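# Sort moulded part from green belt into tray or reject

## Task

Inspect the moulded part sitting on the green belt. If all of its arms are full length, place it in the black tray; if any one arm is short, place it in the red reject box instead. Do not move the tray or the box, and any finished parts must stay in the tray.

## Robot and tools

Robot: two arms over a table. left_arm carries a left hand and stands on the +y side. right_arm carries a right hand. Calibrated bases in the scene frame: left_arm (-0.042, +0.354, +0.021) m, quat_wxyz (+1.000, 0, 0, -0.019); right_arm (-0.039, -0.340, +0.023) m, quat_wxyz (+1.000, 0, 0, -0.002). A two-camera stand is fixed behind the arms.

Scene frame: origin at table-top height, halfway between the nominal bases. +x points out over the table, +z up, +y toward left_arm. Image left and right do not match arm names. Fixed cameras and the table use this frame. Each arm's hand pose, velocities, Hand target and wrist-camera pose are reported in that arm's own base frame.

execute_actions(actions, cameras). actions is a list of actions. Each action is a table of at most 15 rows, and each row is one control step of 1/30 s. If a table is shorter, its last row is held for the remaining steps. Every row is one flat list of 48 numbers, each in [-1, 1], covering both arms even if only one moves:
1-6: left_arm dx, dy, dz, rx, ry, rz.
7-22: left hand motor goals.
23-24: left current_limit, speed.
25-30: right_arm dx, dy, dz, rx, ry, rz.
31-46: right hand motor goals.
47-48: right current_limit, speed.

Arm numbers are offsets, not poses. They are measured from the arm's Hand target as it stood when the action began, along that arm's base axes, and rotation happens about the Hand target position. Every row in an action is counted from that same start, so rows do not add up within one action; a new action starts from the updated target, so repeating an offset in the next action moves further. Scale: 1.0 = 0.6 m for dx, dy, dz and 180 degrees for rotation; rx, ry, rz form a single rotation vector. A translation longer than 1.0 is shrunk along its direction. Orientation is clipped each step to within 40 degrees of the measured one, and position wins if both cannot be met. The hand often stops short of the target; an all-zero action re-requests it, and if still short, send the remaining gap as an offset. Tiny moves may not start. Under load the elbow sags, so aim higher. To stop pushing on something, command the target back past the hand point.

Hand motor goals are absolute, not offsets; 0 is a real goal, so to keep a hand unchanged resend its hand_goal, hand_current_limit and hand_speed. Order for each hand: index_abd, index_mcp, index_pip, index_dip, middle_abd, middle_mcp, middle_pip, middle_dip, ring_abd, ring_mcp, ring_pip, ring_dip, thumb_cmc, thumb_axl, thumb_mcp, thumb_ipl. Each maps linearly between stops (degrees at +1 / at -1; straight value): _abd +60/-60, 0.00 (sideways, away from thumb); _mcp +128/-18, -0.75; _pip +108/-29, -0.58; _dip +117/-21, -0.70; thumb_cmc +120/-20, -0.71 (swings thumb in front of palm); thumb_axl +140/-27, -0.68 (twists thumb); thumb_mcp +109/-69, -0.23; thumb_ipl +108/-77, -0.17. Toward +1 fingers curl toward the palm. Left hand only: index_pip goals stop at +75.9 degrees (about +0.53); higher numbers act as that and hand_goal shows it.

current_limit sets every motor's current cap linearly from 0 mA at -1 to 550 mA at +1 (minimum 11 mA); it also limits hinge speed, and far below 0 a finger may not lift. speed sets goal slew at (speed+1)/2 of 8.5 rad/s. Initial values +0.4 and -0.6; the last values sent persist. A finger presses only while its goal lies past the object surface, harder the further past.

Hand geometry (right hand; left hand mirrors it, with +x toward the thumb): hand point sits just past the index/middle knuckles. +z runs along straight fingers toward tips, +y out of the palm face (palm at y = -0.062). Straight fingertips reach about z = +0.122; index line 0.023 m toward the thumb, middle 0.023 and ring 0.068 m away from it. Fingers curl toward +y. The thumb root is near y = -0.075, z = -0.079. Fingertips have rubber caps. A rigid mast on the palm side at x +0.05 to +0.10, z -0.16 to -0.11, y up to +0.06 can strike objects.

cameras: list of names (cam_high, cam_left_wrist, cam_right_wrist) or ["all"]; [] for none. Omitted or null gives all images when actions is empty, none otherwise. An unknown name voids the call. An empty actions list returns the full state plus images.

Results: end_effector_position (m) and end_effector_quat_wxyz per arm in its base frame, which may be off by a few cm; Hand target (the reference for next offsets); joint positions, velocities (may say within noise), joint torques (include arm weight, offsets and noise; numbers 3 and 4 wrap at ±28 N m); positions at some control steps; and per hand, in motor order: hand_goal, hand_measured, hand_current_ma (positive pushes toward -1), hand_state (moving, goal, blocked, overload), hand_current_limit, hand_speed. Motor temperatures appear when they change.

zoom_image(camera, region): enlarges [x0, y0, x1, y1] pixels (origin top-left, at most 504 by 504) of the newest image from cam_high, cam_left_wrist or cam_right_wrist. All images are 672x504; wrist cameras are fisheye.

finished_scene(scene): integer number of the current scene; ends it irreversibly. The goal must hold with the robot released.

Avoid: dropping parts or releasing them while moving; knocking anything off the table; hitting the table, tray, box or stand hard; any contact or squeeze between the two arms or hands. A motor at 495 mA or more for 5 s shuts off for 10 s. Holding loads, stretched arms or pushing at unreachable poses heats joints: MOTOR HOT at 85 °C, and at 100 °C that arm collapses for 30-60 s. Objects may occasionally be nudged by outside forces.

Each tool is called as a command line: name --argument value for each argument, lists and objects as JSON in quotes; but a table of rows of numbers goes row by row, as --pt "numbers of a row", without its own name.

## Session

execute_actions --actions '[]'

Scene clock: 0.00 s.
left_arm: end_effector_position=(+0.5350, +0.2641, +0.1952) hand_goal=(+0.000, -0.754, -0.576, -0.696, +0.000, -0.754, -0.576, -0.696, +0.000, -0.754, -0.576, -0.696, -0.714, -0.678, -0.226, -0.168) hand_measured=(+0.000, -0.754, -0.576, -0.696, +0.000, -0.754, -0.576, -0.696, +0.000, -0.754, -0.576, -0.696, -0.714, -0.678, -0.226, -0.168) hand_current_ma=(+0, +0, +0, +0, +0, +0, +0, +0, +0, +0, +0, +0, +0, +0, +0, +0) hand_state=(goal, goal, goal, goal, goal, goal, goal, goal, goal, goal, goal, goal, goal, goal, goal, goal) hand_current_limit=0.40 hand_speed=-0.60 end_effector_quat_wxyz=(+0.215, -0.025, +0.962, +0.168) | right_arm: end_effector_position=(+0.1391, +0.3045, +0.3285) hand_goal=(+0.000, -0.754, -0.576, -0.696, +0.000, -0.754, -0.576, -0.696, +0.000, -0.754, -0.576, -0.696, -0.714, -0.678, -0.226, -0.168) hand_measured=(+0.000, -0.754, -0.576, -0.696, +0.000, -0.754, -0.576, -0.696, +0.000, -0.754, -0.576, -0.696, -0.714, -0.678, -0.226, -0.168) hand_current_ma=(+0, +0, +0, +0, +0, +0, +0, +0, +0, +0, +0, +0, +0, +0, +0, +0) hand_state=(goal, goal, goal, goal, goal, goal, goal, goal, goal, goal, goal, goal, goal, goal, goal, goal) hand_current_limit=0.40 hand_speed=-0.60 end_effector_quat_wxyz=(+0.344, -0.308, +0.823, +0.331)
Joint positions: left_arm=[0.249 1.626 1.323 -0.759 -0.227 -1.315] | right_arm=[0.75 0.534 0.632 -0.706 -0.312 -1.372]
Joint velocities: within noise
Joint torques (N m): no reading
Motor temperatures (°C): left_arm=[34 34 32 32 31 32] | right_arm=[33 30 35 34 31 31]
Heat: left arm: hottest waist 34 °C; right arm: hottest elbow 35 °C.
Hand target: left_arm +0.5428, +0.2660, +0.2019; +0.223, -0.026, +0.960, +0.170 | right_arm +0.1406, +0.3059, +0.3501; +0.361, -0.308, +0.813, +0.338

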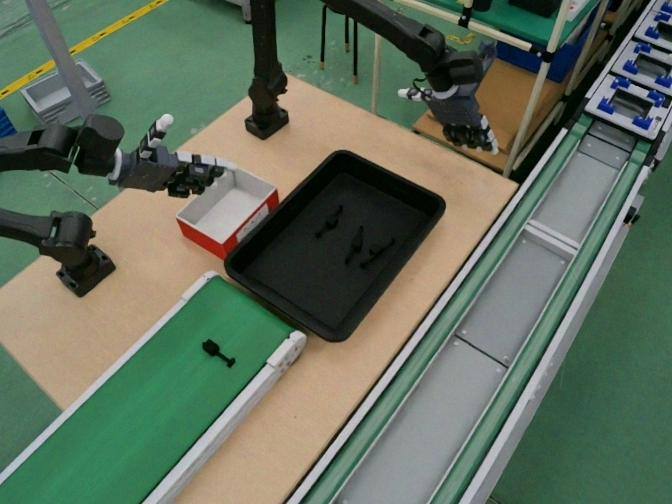

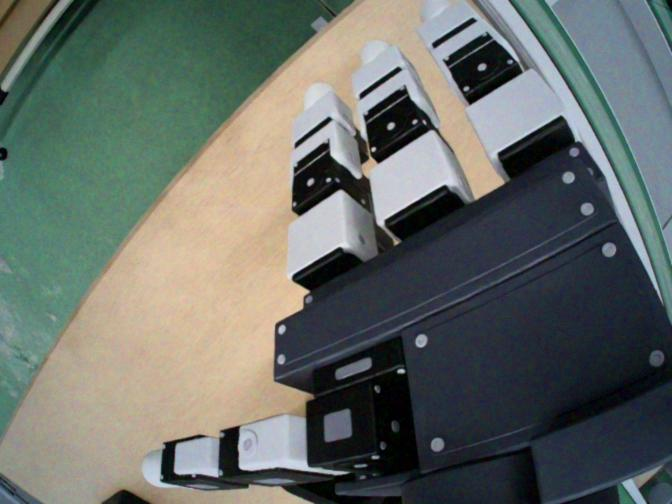

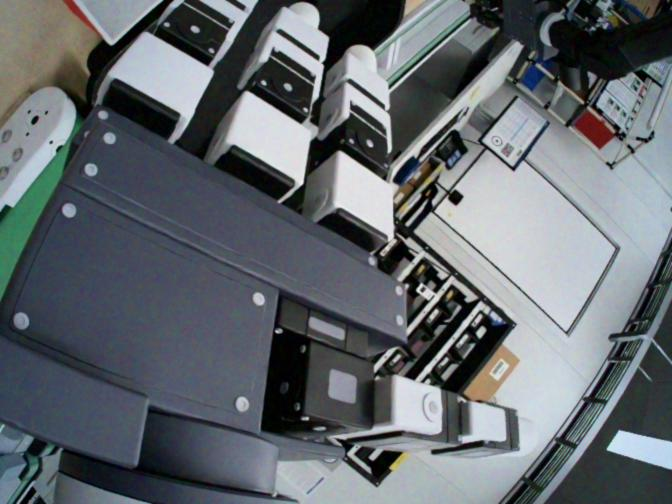

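zoom_image --camera "cam_high" --region '[180, 320, 260, 380]'

zoom_image --camera "cam_high" --region '[170, 140, 460, 350]'

zoom_image --camera "cam_high" --region '[300, 190, 410, 280]'

Scaled by 6.300.

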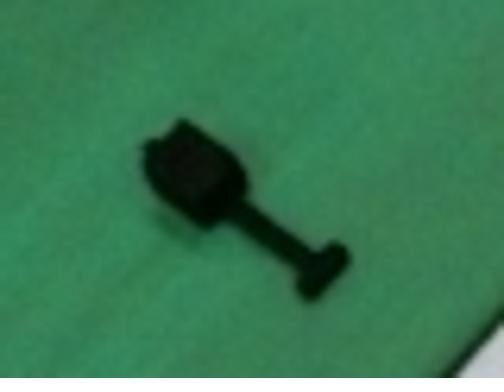

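Scaled by 1.738.

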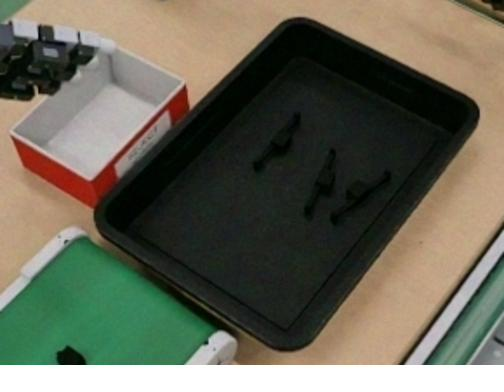

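Scaled by 4.582.

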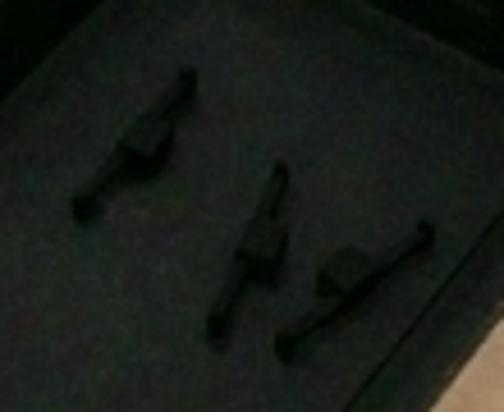

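zoom_image --camera "cam_high" --region '[380, 30, 520, 170]'

zoom_image --camera "cam_high" --region '[90, 100, 250, 220]'

zoom_image --camera "cam_high" --region '[0, 60, 336, 312]'

Scaled by 3.600.

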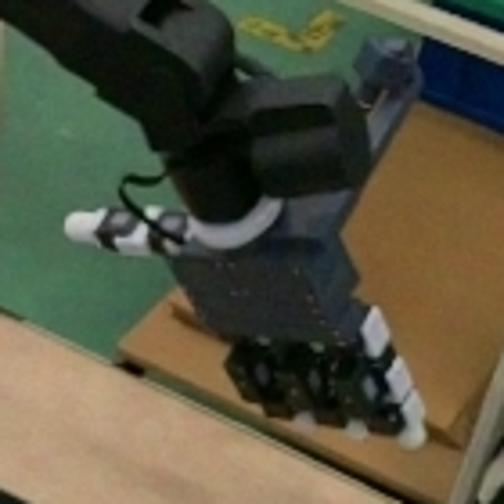

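Scaled by 3.150.

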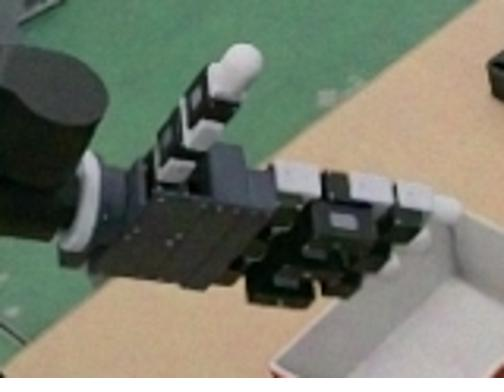

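Scaled by 1.500.

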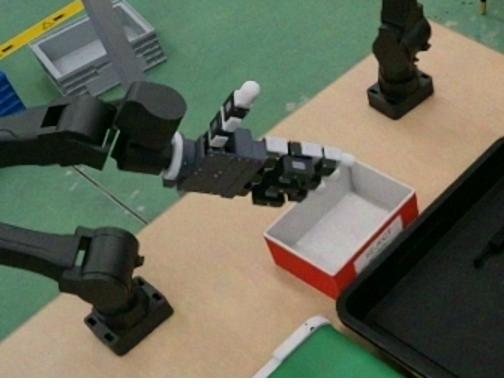

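zoom_image --camera "cam_high" --region '[180, 250, 330, 400]'

zoom_image --camera "cam_high" --region '[0, 304, 300, 504]'

Scaled by 3.360.

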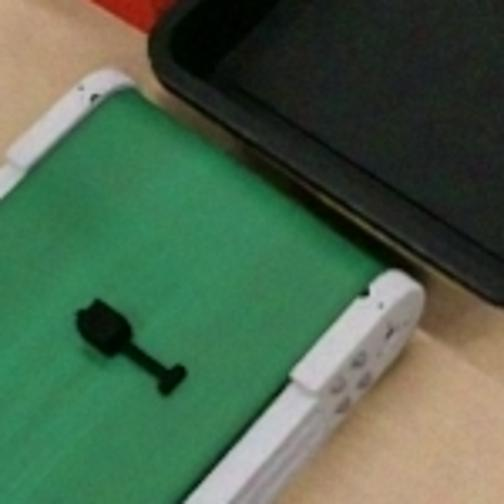

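Scaled by 1.680.

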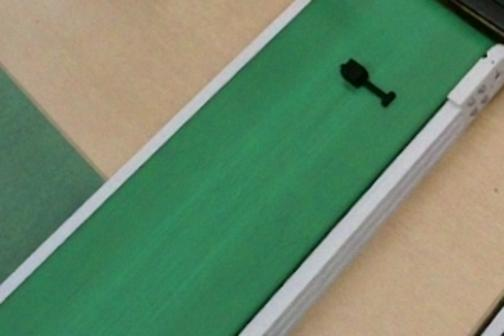

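execute_actions --actions '[[[0,0,0,0,0,0,0,-0.754,-0.576,-0.696,0,-0.754,-0.576,-0.696,0,-0.754,-0.576,-0.696,-0.714,-0.678,-0.226,-0.168,0.4,-0.6,0.083,-0.06,0,-0.0163,-0.1155,0.0753,0,-0.754,-0.576,-0.696,0,-0.754,-0.576,-0.696,0,-0.754,-0.576,-0.696,-0.714,-0.678,-0.226,-0.168,0.4,-0.6]],[[0,0,0,0,0,0,0,-0.754,-0.576,-0.696,0,-0.754,-0.576,-0.696,0,-0.754,-0.576,-0.696,-0.714,-0.678,-0.226,-0.168,0.4,-0.6,0.083,-0.06,0,-0.0163,-0.1155,0.0753,0.1,-0.342,0.372,-0.696,0,-0.754,-0.576,-0.696,0,-0.754,-0.576,-0.696,0.55,-0.678,-0.169,-0.168,0.4,-0.6]]]' --cameras '["cam_high"]'

Scene clock: 24.63 s.
left_arm: end_effector_position=(+0.5350, +0.2641, +0.1952) hand_goal=(+0.000, -0.754, -0.576, -0.696, +0.000, -0.754, -0.576, -0.696, +0.000, -0.754, -0.576, -0.696, -0.714, -0.678, -0.226, -0.168) hand_measured=(+0.000, -0.754, -0.576, -0.696, +0.000, -0.754, -0.576, -0.696, +0.000, -0.754, -0.576, -0.696, -0.714, -0.678, -0.224, -0.168) hand_current_ma=(+0, +0, +0, +0, +0, +0, +0, +0, +0, +0, +0, +0, +0, +0, +0, +0) hand_state=(goal, goal, goal, goal, goal, goal, goal, goal, goal, goal, goal, goal, goal, goal, goal, goal) hand_current_limit=0.40 hand_speed=-0.60 end_effector_quat_wxyz=(+0.215, -0.025, +0.962, +0.168) | right_arm: end_effector_position=(+0.2403, +0.2320, +0.3372) hand_goal=(+0.100, -0.342, +0.372, -0.696, +0.000, -0.754, -0.576, -0.696, +0.000, -0.754, -0.576, -0.696, +0.550, -0.678, -0.170, -0.168) hand_measured=(+0.102, -0.344, +0.368, -0.696, +0.004, -0.754, -0.576, -0.696, +0.004, -0.754, -0.576, -0.696, +0.556, -0.678, -0.170, -0.168) hand_current_ma=(+0, +0, -1, +0, +1, +0, +0, +0, +1, +0, +0, +0, +2, +0, +0, +0) hand_state=(goal, goal, goal, goal, goal, goal, goal, goal, goal, goal, goal, goal, goal, goal, goal, goal) hand_current_limit=0.40 hand_speed=-0.60 end_effector_quat_wxyz=(+0.569, -0.496, +0.580, +0.307)
Joint positions: left_arm=[0.249 1.626 1.323 -0.759 -0.227 -1.315] | right_arm=[0.154 0.836 0.647 -0.134 -1.026 -2.062]
Joint torques (N m): left_arm=[1.32 -17.03 10.91 1.83 -0.28 0.04] | right_arm=[0.03 -2.9 12.79 2.96 -0.49 0.09]
Motor temperatures (°C): left_arm=[34 35 35 32 31 32] | right_arm=[33 30 40 35 31 31]
Heat: left arm: hottest shoulder 35 °C; right arm: hottest elbow 40 °C.
Hand target: left_arm +0.5428, +0.2660, +0.2019; +0.223, -0.026, +0.960, +0.170 | right_arm +0.2402, +0.2339, +0.3501; +0.520, -0.602, +0.556, +0.241
Off the commanded pose: left_arm 0.010 m, 1 deg | right_arm 0.013 m, 16 deg.
joint sent to its limit (right arm) — joint 6 (wrist roll), lower limit. The joint targets are off in orientation, not in position.
Step readings (end_effector_position of left_arm | right_arm):
0: (+0.5350, +0.2641, +0.1952) | (+0.1391, +0.3045, +0.3285)
1: (+0.5350, +0.2641, +0.1952) | (+0.1374, +0.3023, +0.3305)
2: (+0.5350, +0.2641, +0.1952) | (+0.1397, +0.2968, +0.3339)
4: (+0.5350, +0.2641, +0.1952) | (+0.1651, +0.2793, +0.3390)
8: (+0.5350, +0.2641, +0.1952) | (+0.1947, +0.2635, +0.3292)
15: (+0.5350, +0.2641, +0.1952) | (+0.1896, +0.2663, +0.3114)
16: (+0.5350, +0.2641, +0.1952) | (+0.1909, +0.2642, +0.3170)
17: (+0.5350, +0.2641, +0.1952) | (+0.1943, +0.2597, +0.3239)
19: (+0.5350, +0.2641, +0.1952) | (+0.2121, +0.2446, +0.3400)
23: (+0.5350, +0.2641, +0.1952) | (+0.2321, +0.2303, +0.3461)
30: (+0.5350, +0.2641, +0.1952) | (+0.2403, +0.2320, +0.3372)
Images, in order (width x height): cam_high 672x504.

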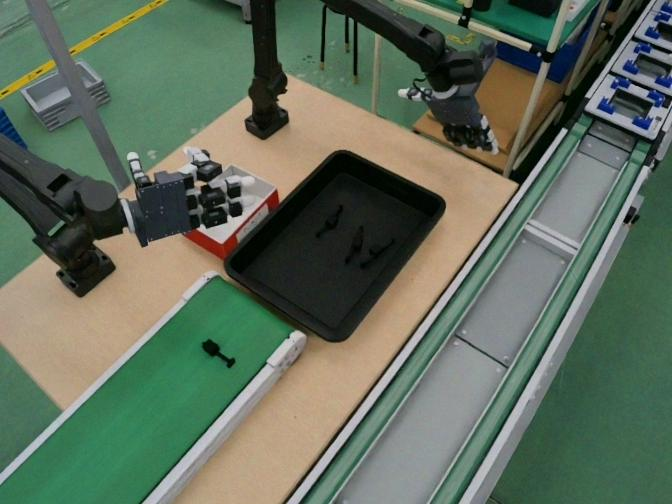

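execute_actions --actions '[[[0,0,0,0,0,0,0,-0.754,-0.576,-0.696,0,-0.754,-0.576,-0.696,0,-0.754,-0.576,-0.696,-0.714,-0.678,-0.226,-0.168,0.4,-0.6,0,0,0,0.056,0.1738,-0.0667,0.1,-0.342,0.372,-0.696,0,-0.754,-0.576,-0.696,0,-0.754,-0.576,-0.696,0.55,-0.678,-0.169,-0.168,0.4,-0.6]],[[0,0,0,0,0,0,0,-0.754,-0.576,-0.696,0,-0.754,-0.576,-0.696,0,-0.754,-0.576,-0.696,-0.714,-0.678,-0.226,-0.168,0.4,-0.6,0.04,-0.04,0,0.056,0.1738,-0.0667,0.1,-0.342,0.372,-0.696,0,-0.754,-0.576,-0.696,0,-0.754,-0.576,-0.696,0.55,-0.678,-0.169,-0.168,0.4,-0.6]],[[0,0,0,0,0,0,0,-0.754,-0.576,-0.696,0,-0.754,-0.576,-0.696,0,-0.754,-0.576,-0.696,-0.714,-0.678,-0.226,-0.168,0.4,-0.6,0.04,-0.04,0,0.056,0.1738,-0.0667,0.1,-0.342,0.372,-0.696,0,-0.754,-0.576,-0.696,0,-0.754,-0.576,-0.696,0.55,-0.678,-0.169,-0.168,0.4,-0.6]],[[0,0,0,0,0,0,0,-0.754,-0.576,-0.696,0,-0.754,-0.576,-0.696,0,-0.754,-0.576,-0.696,-0.714,-0.678,-0.226,-0.168,0.4,-0.6,0.04,-0.04,0,0.056,0.1738,-0.0667,0.1,-0.342,0.372,-0.696,0,-0.754,-0.576,-0.696,0,-0.754,-0.576,-0.696,0.55,-0.678,-0.169,-0.168,0.4,-0.6]],[[0,0,0,0,0,0,0,-0.754,-0.576,-0.696,0,-0.754,-0.576,-0.696,0,-0.754,-0.576,-0.696,-0.714,-0.678,-0.226,-0.168,0.4,-0.6,0.04,-0.04,0,0.056,0.1738,-0.0667,0.1,-0.342,0.372,-0.696,0,-0.754,-0.576,-0.696,0,-0.754,-0.576,-0.696,0.55,-0.678,-0.169,-0.168,0.4,-0.6]]]' --cameras '["cam_high"]'

Scene clock: 33.23 s.
left_arm: end_effector_position=(+0.5350, +0.2641, +0.1952) hand_goal=(+0.000, -0.754, -0.576, -0.696, +0.000, -0.754, -0.576, -0.696, +0.000, -0.754, -0.576, -0.696, -0.714, -0.678, -0.226, -0.168) hand_measured=(+0.000, -0.754, -0.576, -0.696, +0.000, -0.754, -0.576, -0.696, +0.000, -0.754, -0.576, -0.696, -0.714, -0.678, -0.224, -0.168) hand_current_ma=(+0, +0, +0, +0, +0, +0, +0, +0, +0, +0, +0, +0, +0, +0, +0, +0) hand_state=(goal, goal, goal, goal, goal, goal, goal, goal, goal, goal, goal, goal, goal, goal, goal, goal) hand_current_limit=0.40 hand_speed=-0.60 end_effector_quat_wxyz=(+0.215, -0.025, +0.962, +0.168) | right_arm: end_effector_position=(+0.3304, +0.1351, +0.3229) hand_goal=(+0.100, -0.342, +0.372, -0.696, +0.000, -0.754, -0.576, -0.696, +0.000, -0.754, -0.576, -0.696, +0.550, -0.678, -0.170, -0.168) hand_measured=(+0.100, -0.350, +0.368, -0.696, -0.002, -0.762, -0.578, -0.696, -0.002, -0.762, -0.578, -0.696, +0.544, -0.678, -0.168, -0.168) hand_current_ma=(+0, -2, +0, +0, +0, -3, +0, +0, +0, -2, +0, +0, -2, +0, +0, +0) hand_state=(goal, goal, goal, goal, goal, goal, goal, goal, goal, goal, goal, goal, goal, goal, goal, goal) hand_current_limit=0.40 hand_speed=-0.60 end_effector_quat_wxyz=(-0.236, +0.539, +0.624, +0.514)
Joint positions: left_arm=[0.249 1.626 1.323 -0.759 -0.227 -1.315] | right_arm=[-0.004 0.7 0.715 -0.969 -1.113 0.241]
Joint torques (N m): left_arm=[1.14 -17.32 11.03 1.88 -0.27 0.04] | right_arm=[0.15 -1.08 14.42 2.56 -0.89 0.06]
Heat: left arm: hottest elbow 36 °C; right arm: hottest elbow 40 °C.
Hand target: left_arm +0.5428, +0.2660, +0.2019; +0.223, -0.026, +0.960, +0.170 | right_arm +0.3361, +0.1380, +0.3502; -0.218, +0.529, +0.626, +0.530
Off the commanded pose: left_arm 0.010 m, 1 deg | right_arm 0.028 m, 3 deg.
Step readings (end_effector_position of left_arm | right_arm):
0: (+0.5350, +0.2641, +0.1952) | (+0.2403, +0.2320, +0.3372)
1: (+0.5350, +0.2641, +0.1952) | (+0.2398, +0.2320, +0.3362)
2: (+0.5350, +0.2641, +0.1952) | (+0.2382, +0.2319, +0.3362)
4: (+0.5350, +0.2641, +0.1952) | (+0.2340, +0.2314, +0.3285)
8: (+0.5350, +0.2641, +0.1952) | (+0.2298, +0.2306, +0.3173)
15: (+0.5350, +0.2641, +0.1952) | (+0.2275, +0.2303, +0.3146)
16: (+0.5350, +0.2641, +0.1952) | (+0.2278, +0.2280, +0.3194)
17: (+0.5350, +0.2641, +0.1952) | (+0.2286, +0.2236, +0.3261)
19: (+0.5350, +0.2641, +0.1952) | (+0.2417, +0.2141, +0.3290)
23: (+0.5350, +0.2641, +0.1952) | (+0.2567, +0.2081, +0.3340)
30: (+0.5350, +0.2641, +0.1952) | (+0.2632, +0.2073, +0.3461)
31: (+0.5350, +0.2641, +0.1952) | (+0.2647, +0.2048, +0.3484)
32: (+0.5350, +0.2641, +0.1952) | (+0.2658, +0.2010, +0.3514)
34: (+0.5350, +0.2641, +0.1952) | (+0.2731, +0.1934, +0.3469)
38: (+0.5350, +0.2641, +0.1952) | (+0.2822, +0.1880, +0.3458)
45: (+0.5350, +0.2641, +0.1952) | (+0.2859, +0.1842, +0.3539)
46: (+0.5350, +0.2641, +0.1952) | (+0.2874, +0.1820, +0.3519)
47: (+0.5350, +0.2641, +0.1952) | (+0.2885, +0.1784, +0.3490)
49: (+0.5350, +0.2641, +0.1952) | (+0.2927, +0.1721, +0.3375)
53: (+0.5350, +0.2641, +0.1952) | (+0.3010, +0.1655, +0.3293)
60: (+0.5350, +0.2641, +0.1952) | (+0.3073, +0.1607, +0.3403)
61: (+0.5350, +0.2641, +0.1952) | (+0.3076, +0.1590, +0.3384)
62: (+0.5350, +0.2641, +0.1952) | (+0.3072, +0.1563, +0.3347)
64: (+0.5350, +0.2641, +0.1952) | (+0.3114, +0.1505, +0.3273)
68: (+0.5350, +0.2641, +0.1952) | (+0.3231, +0.1420, +0.3218)
75: (+0.5350, +0.2641, +0.1952) | (+0.3308, +0.1360, +0.3224)
Images, in order (width x height): cam_high 672x504.

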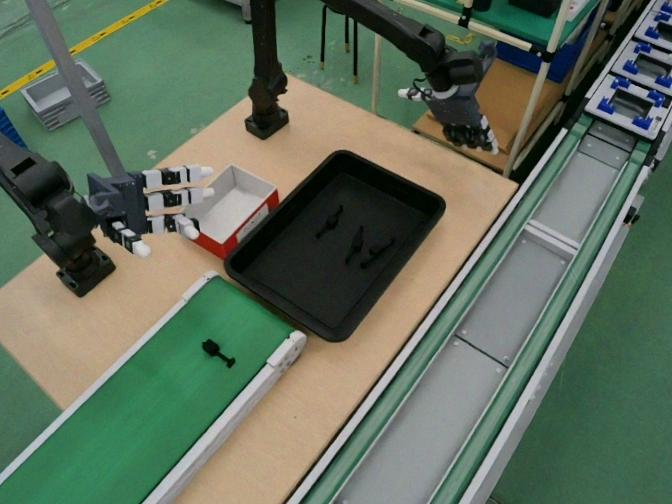

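execute_actions --actions '[[[0,0,0,0,0,0,0,-0.754,-0.576,-0.696,0,-0.754,-0.576,-0.696,0,-0.754,-0.576,-0.696,-0.714,-0.678,-0.226,-0.168,0.4,-0.6,0.06,-0.027,0,0.0235,0.149,-0.0392,0.1,-0.342,0.372,-0.696,0,-0.754,-0.576,-0.696,0,-0.754,-0.576,-0.696,0.55,-0.678,-0.169,-0.168,0.4,-0.6]],[[0,0,0,0,0,0,0,-0.754,-0.576,-0.696,0,-0.754,-0.576,-0.696,0,-0.754,-0.576,-0.696,-0.714,-0.678,-0.226,-0.168,0.4,-0.6,0.06,-0.027,0,0.0235,0.149,-0.0392,0.1,-0.342,0.372,-0.696,0,-0.754,-0.576,-0.696,0,-0.754,-0.576,-0.696,0.55,-0.678,-0.169,-0.168,0.4,-0.6]],[[0,0,0,0,0,0,0,-0.754,-0.576,-0.696,0,-0.754,-0.576,-0.696,0,-0.754,-0.576,-0.696,-0.714,-0.678,-0.226,-0.168,0.4,-0.6,0.06,-0.027,0,0.0235,0.149,-0.0392,0.1,-0.342,0.372,-0.696,0,-0.754,-0.576,-0.696,0,-0.754,-0.576,-0.696,0.55,-0.678,-0.169,-0.168,0.4,-0.6]],[[0,0,0,0,0,0,0,-0.754,-0.576,-0.696,0,-0.754,-0.576,-0.696,0,-0.754,-0.576,-0.696,-0.714,-0.678,-0.226,-0.168,0.4,-0.6,0,0,0,0.0235,0.149,-0.0392,0.1,-0.342,0.372,-0.696,0,-0.754,-0.576,-0.696,0,-0.754,-0.576,-0.696,0.55,-0.678,-0.169,-0.168,0.4,-0.6]]]' --cameras '["cam_high","cam_right_wrist"]'

Scene clock: 37.27 s.
left_arm: end_effector_position=(+0.5350, +0.2641, +0.1952) hand_goal=(+0.000, -0.754, -0.576, -0.696, +0.000, -0.754, -0.576, -0.696, +0.000, -0.754, -0.576, -0.696, -0.714, -0.678, -0.226, -0.168) hand_measured=(+0.000, -0.754, -0.576, -0.696, +0.000, -0.754, -0.576, -0.696, +0.000, -0.754, -0.576, -0.696, -0.714, -0.678, -0.224, -0.168) hand_current_ma=(+0, +0, +0, +0, +0, +0, +0, +0, +0, +0, +0, +0, +0, +0, +0, +0) hand_state=(goal, goal, goal, goal, goal, goal, goal, goal, goal, goal, goal, goal, goal, goal, goal, goal) hand_current_limit=0.40 hand_speed=-0.60 end_effector_quat_wxyz=(+0.215, -0.025, +0.962, +0.168) | right_arm: end_effector_position=(+0.4357, +0.0946, +0.3290) hand_goal=(+0.100, -0.342, +0.372, -0.696, +0.000, -0.754, -0.576, -0.696, +0.000, -0.754, -0.576, -0.696, +0.550, -0.678, -0.170, -0.168) hand_measured=(+0.098, -0.338, +0.370, -0.696, -0.002, -0.744, -0.576, -0.696, -0.002, -0.746, -0.576, -0.696, +0.548, -0.678, -0.168, -0.168) hand_current_ma=(+0, +1, +0, +0, +0, +4, +0, +0, +0, +3, +0, +0, +0, +0, +0, +0) hand_state=(goal, goal, goal, goal, goal, goal, goal, goal, goal, goal, goal, goal, goal, goal, goal, goal) hand_current_limit=0.40 hand_speed=-0.60 end_effector_quat_wxyz=(-0.565, +0.824, -0.032, +0.022)
Joint positions: left_arm=[0.249 1.626 1.323 -0.759 -0.227 -1.315] | right_arm=[-0.084 1.521 1.606 -1.674 -1.203 1.552]
Joint torques (N m): left_arm=[0.73 -16.97 10.88 1.84 -0.27 0.05] | right_arm=[-1.73 -10.23 13.97 0.61 -1.17 0.25]
Heat: left arm: hottest shoulder 36 °C; right arm: hottest elbow 41 °C.
Hand target: left_arm +0.5428, +0.2660, +0.2019; +0.223, -0.026, +0.960, +0.170 | right_arm +0.4442, +0.0893, +0.3502; -0.573, +0.819, +0.000, +0.000
Off the commanded pose: left_arm 0.010 m, 1 deg | right_arm 0.023 m, 5 deg.
joint sent to its limit (right arm) — joint 4 (wrist pitch), lower limit. The joint targets are off in orientation, not in position.
Step readings (end_effector_position of left_arm | right_arm):
0: (+0.5350, +0.2641, +0.1952) | (+0.3304, +0.1351, +0.3228)
1: (+0.5350, +0.2641, +0.1952) | (+0.3317, +0.1335, +0.3192)
2: (+0.5350, +0.2641, +0.1952) | (+0.3330, +0.1317, +0.3157)
4: (+0.5350, +0.2641, +0.1952) | (+0.3464, +0.1294, +0.3185)
8: (+0.5350, +0.2641, +0.1952) | (+0.3709, +0.1254, +0.3249)
15: (+0.5350, +0.2641, +0.1952) | (+0.3679, +0.1230, +0.3205)
16: (+0.5350, +0.2641, +0.1952) | (+0.3675, +0.1216, +0.3184)
17: (+0.5350, +0.2641, +0.1952) | (+0.3661, +0.1209, +0.3182)
19: (+0.5350, +0.2641, +0.1952) | (+0.3831, +0.1163, +0.3259)
23: (+0.5350, +0.2641, +0.1952) | (+0.4119, +0.1090, +0.3295)
30: (+0.5350, +0.2641, +0.1952) | (+0.4031, +0.1077, +0.3223)
31: (+0.5350, +0.2641, +0.1952) | (+0.4020, +0.1068, +0.3228)
32: (+0.5350, +0.2641, +0.1952) | (+0.4006, +0.1075, +0.3273)
34: (+0.5350, +0.2641, +0.1952) | (+0.4214, +0.1021, +0.3391)
38: (+0.5350, +0.2641, +0.1952) | (+0.4522, +0.0911, +0.3310)
45: (+0.5350, +0.2641, +0.1952) | (+0.4442, +0.0893, +0.3248)
46: (+0.5350, +0.2641, +0.1952) | (+0.4411, +0.0915, +0.3273)
47: (+0.5350, +0.2641, +0.1952) | (+0.4384, +0.0948, +0.3323)
49: (+0.5350, +0.2641, +0.1952) | (+0.4414, +0.0956, +0.3379)
53: (+0.5350, +0.2641, +0.1952) | (+0.4421, +0.0940, +0.3330)
60: (+0.5350, +0.2641, +0.1952) | (+0.4375, +0.0943, +0.3285)
Images, in order (width x height): cam_high 672x504, cam_right_wrist 672x504.

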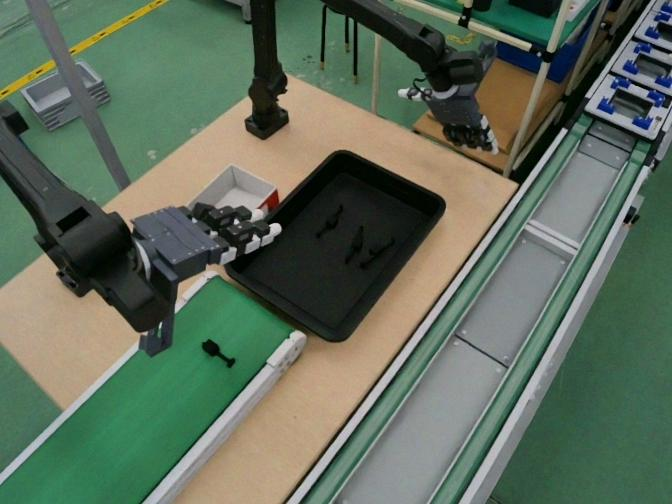

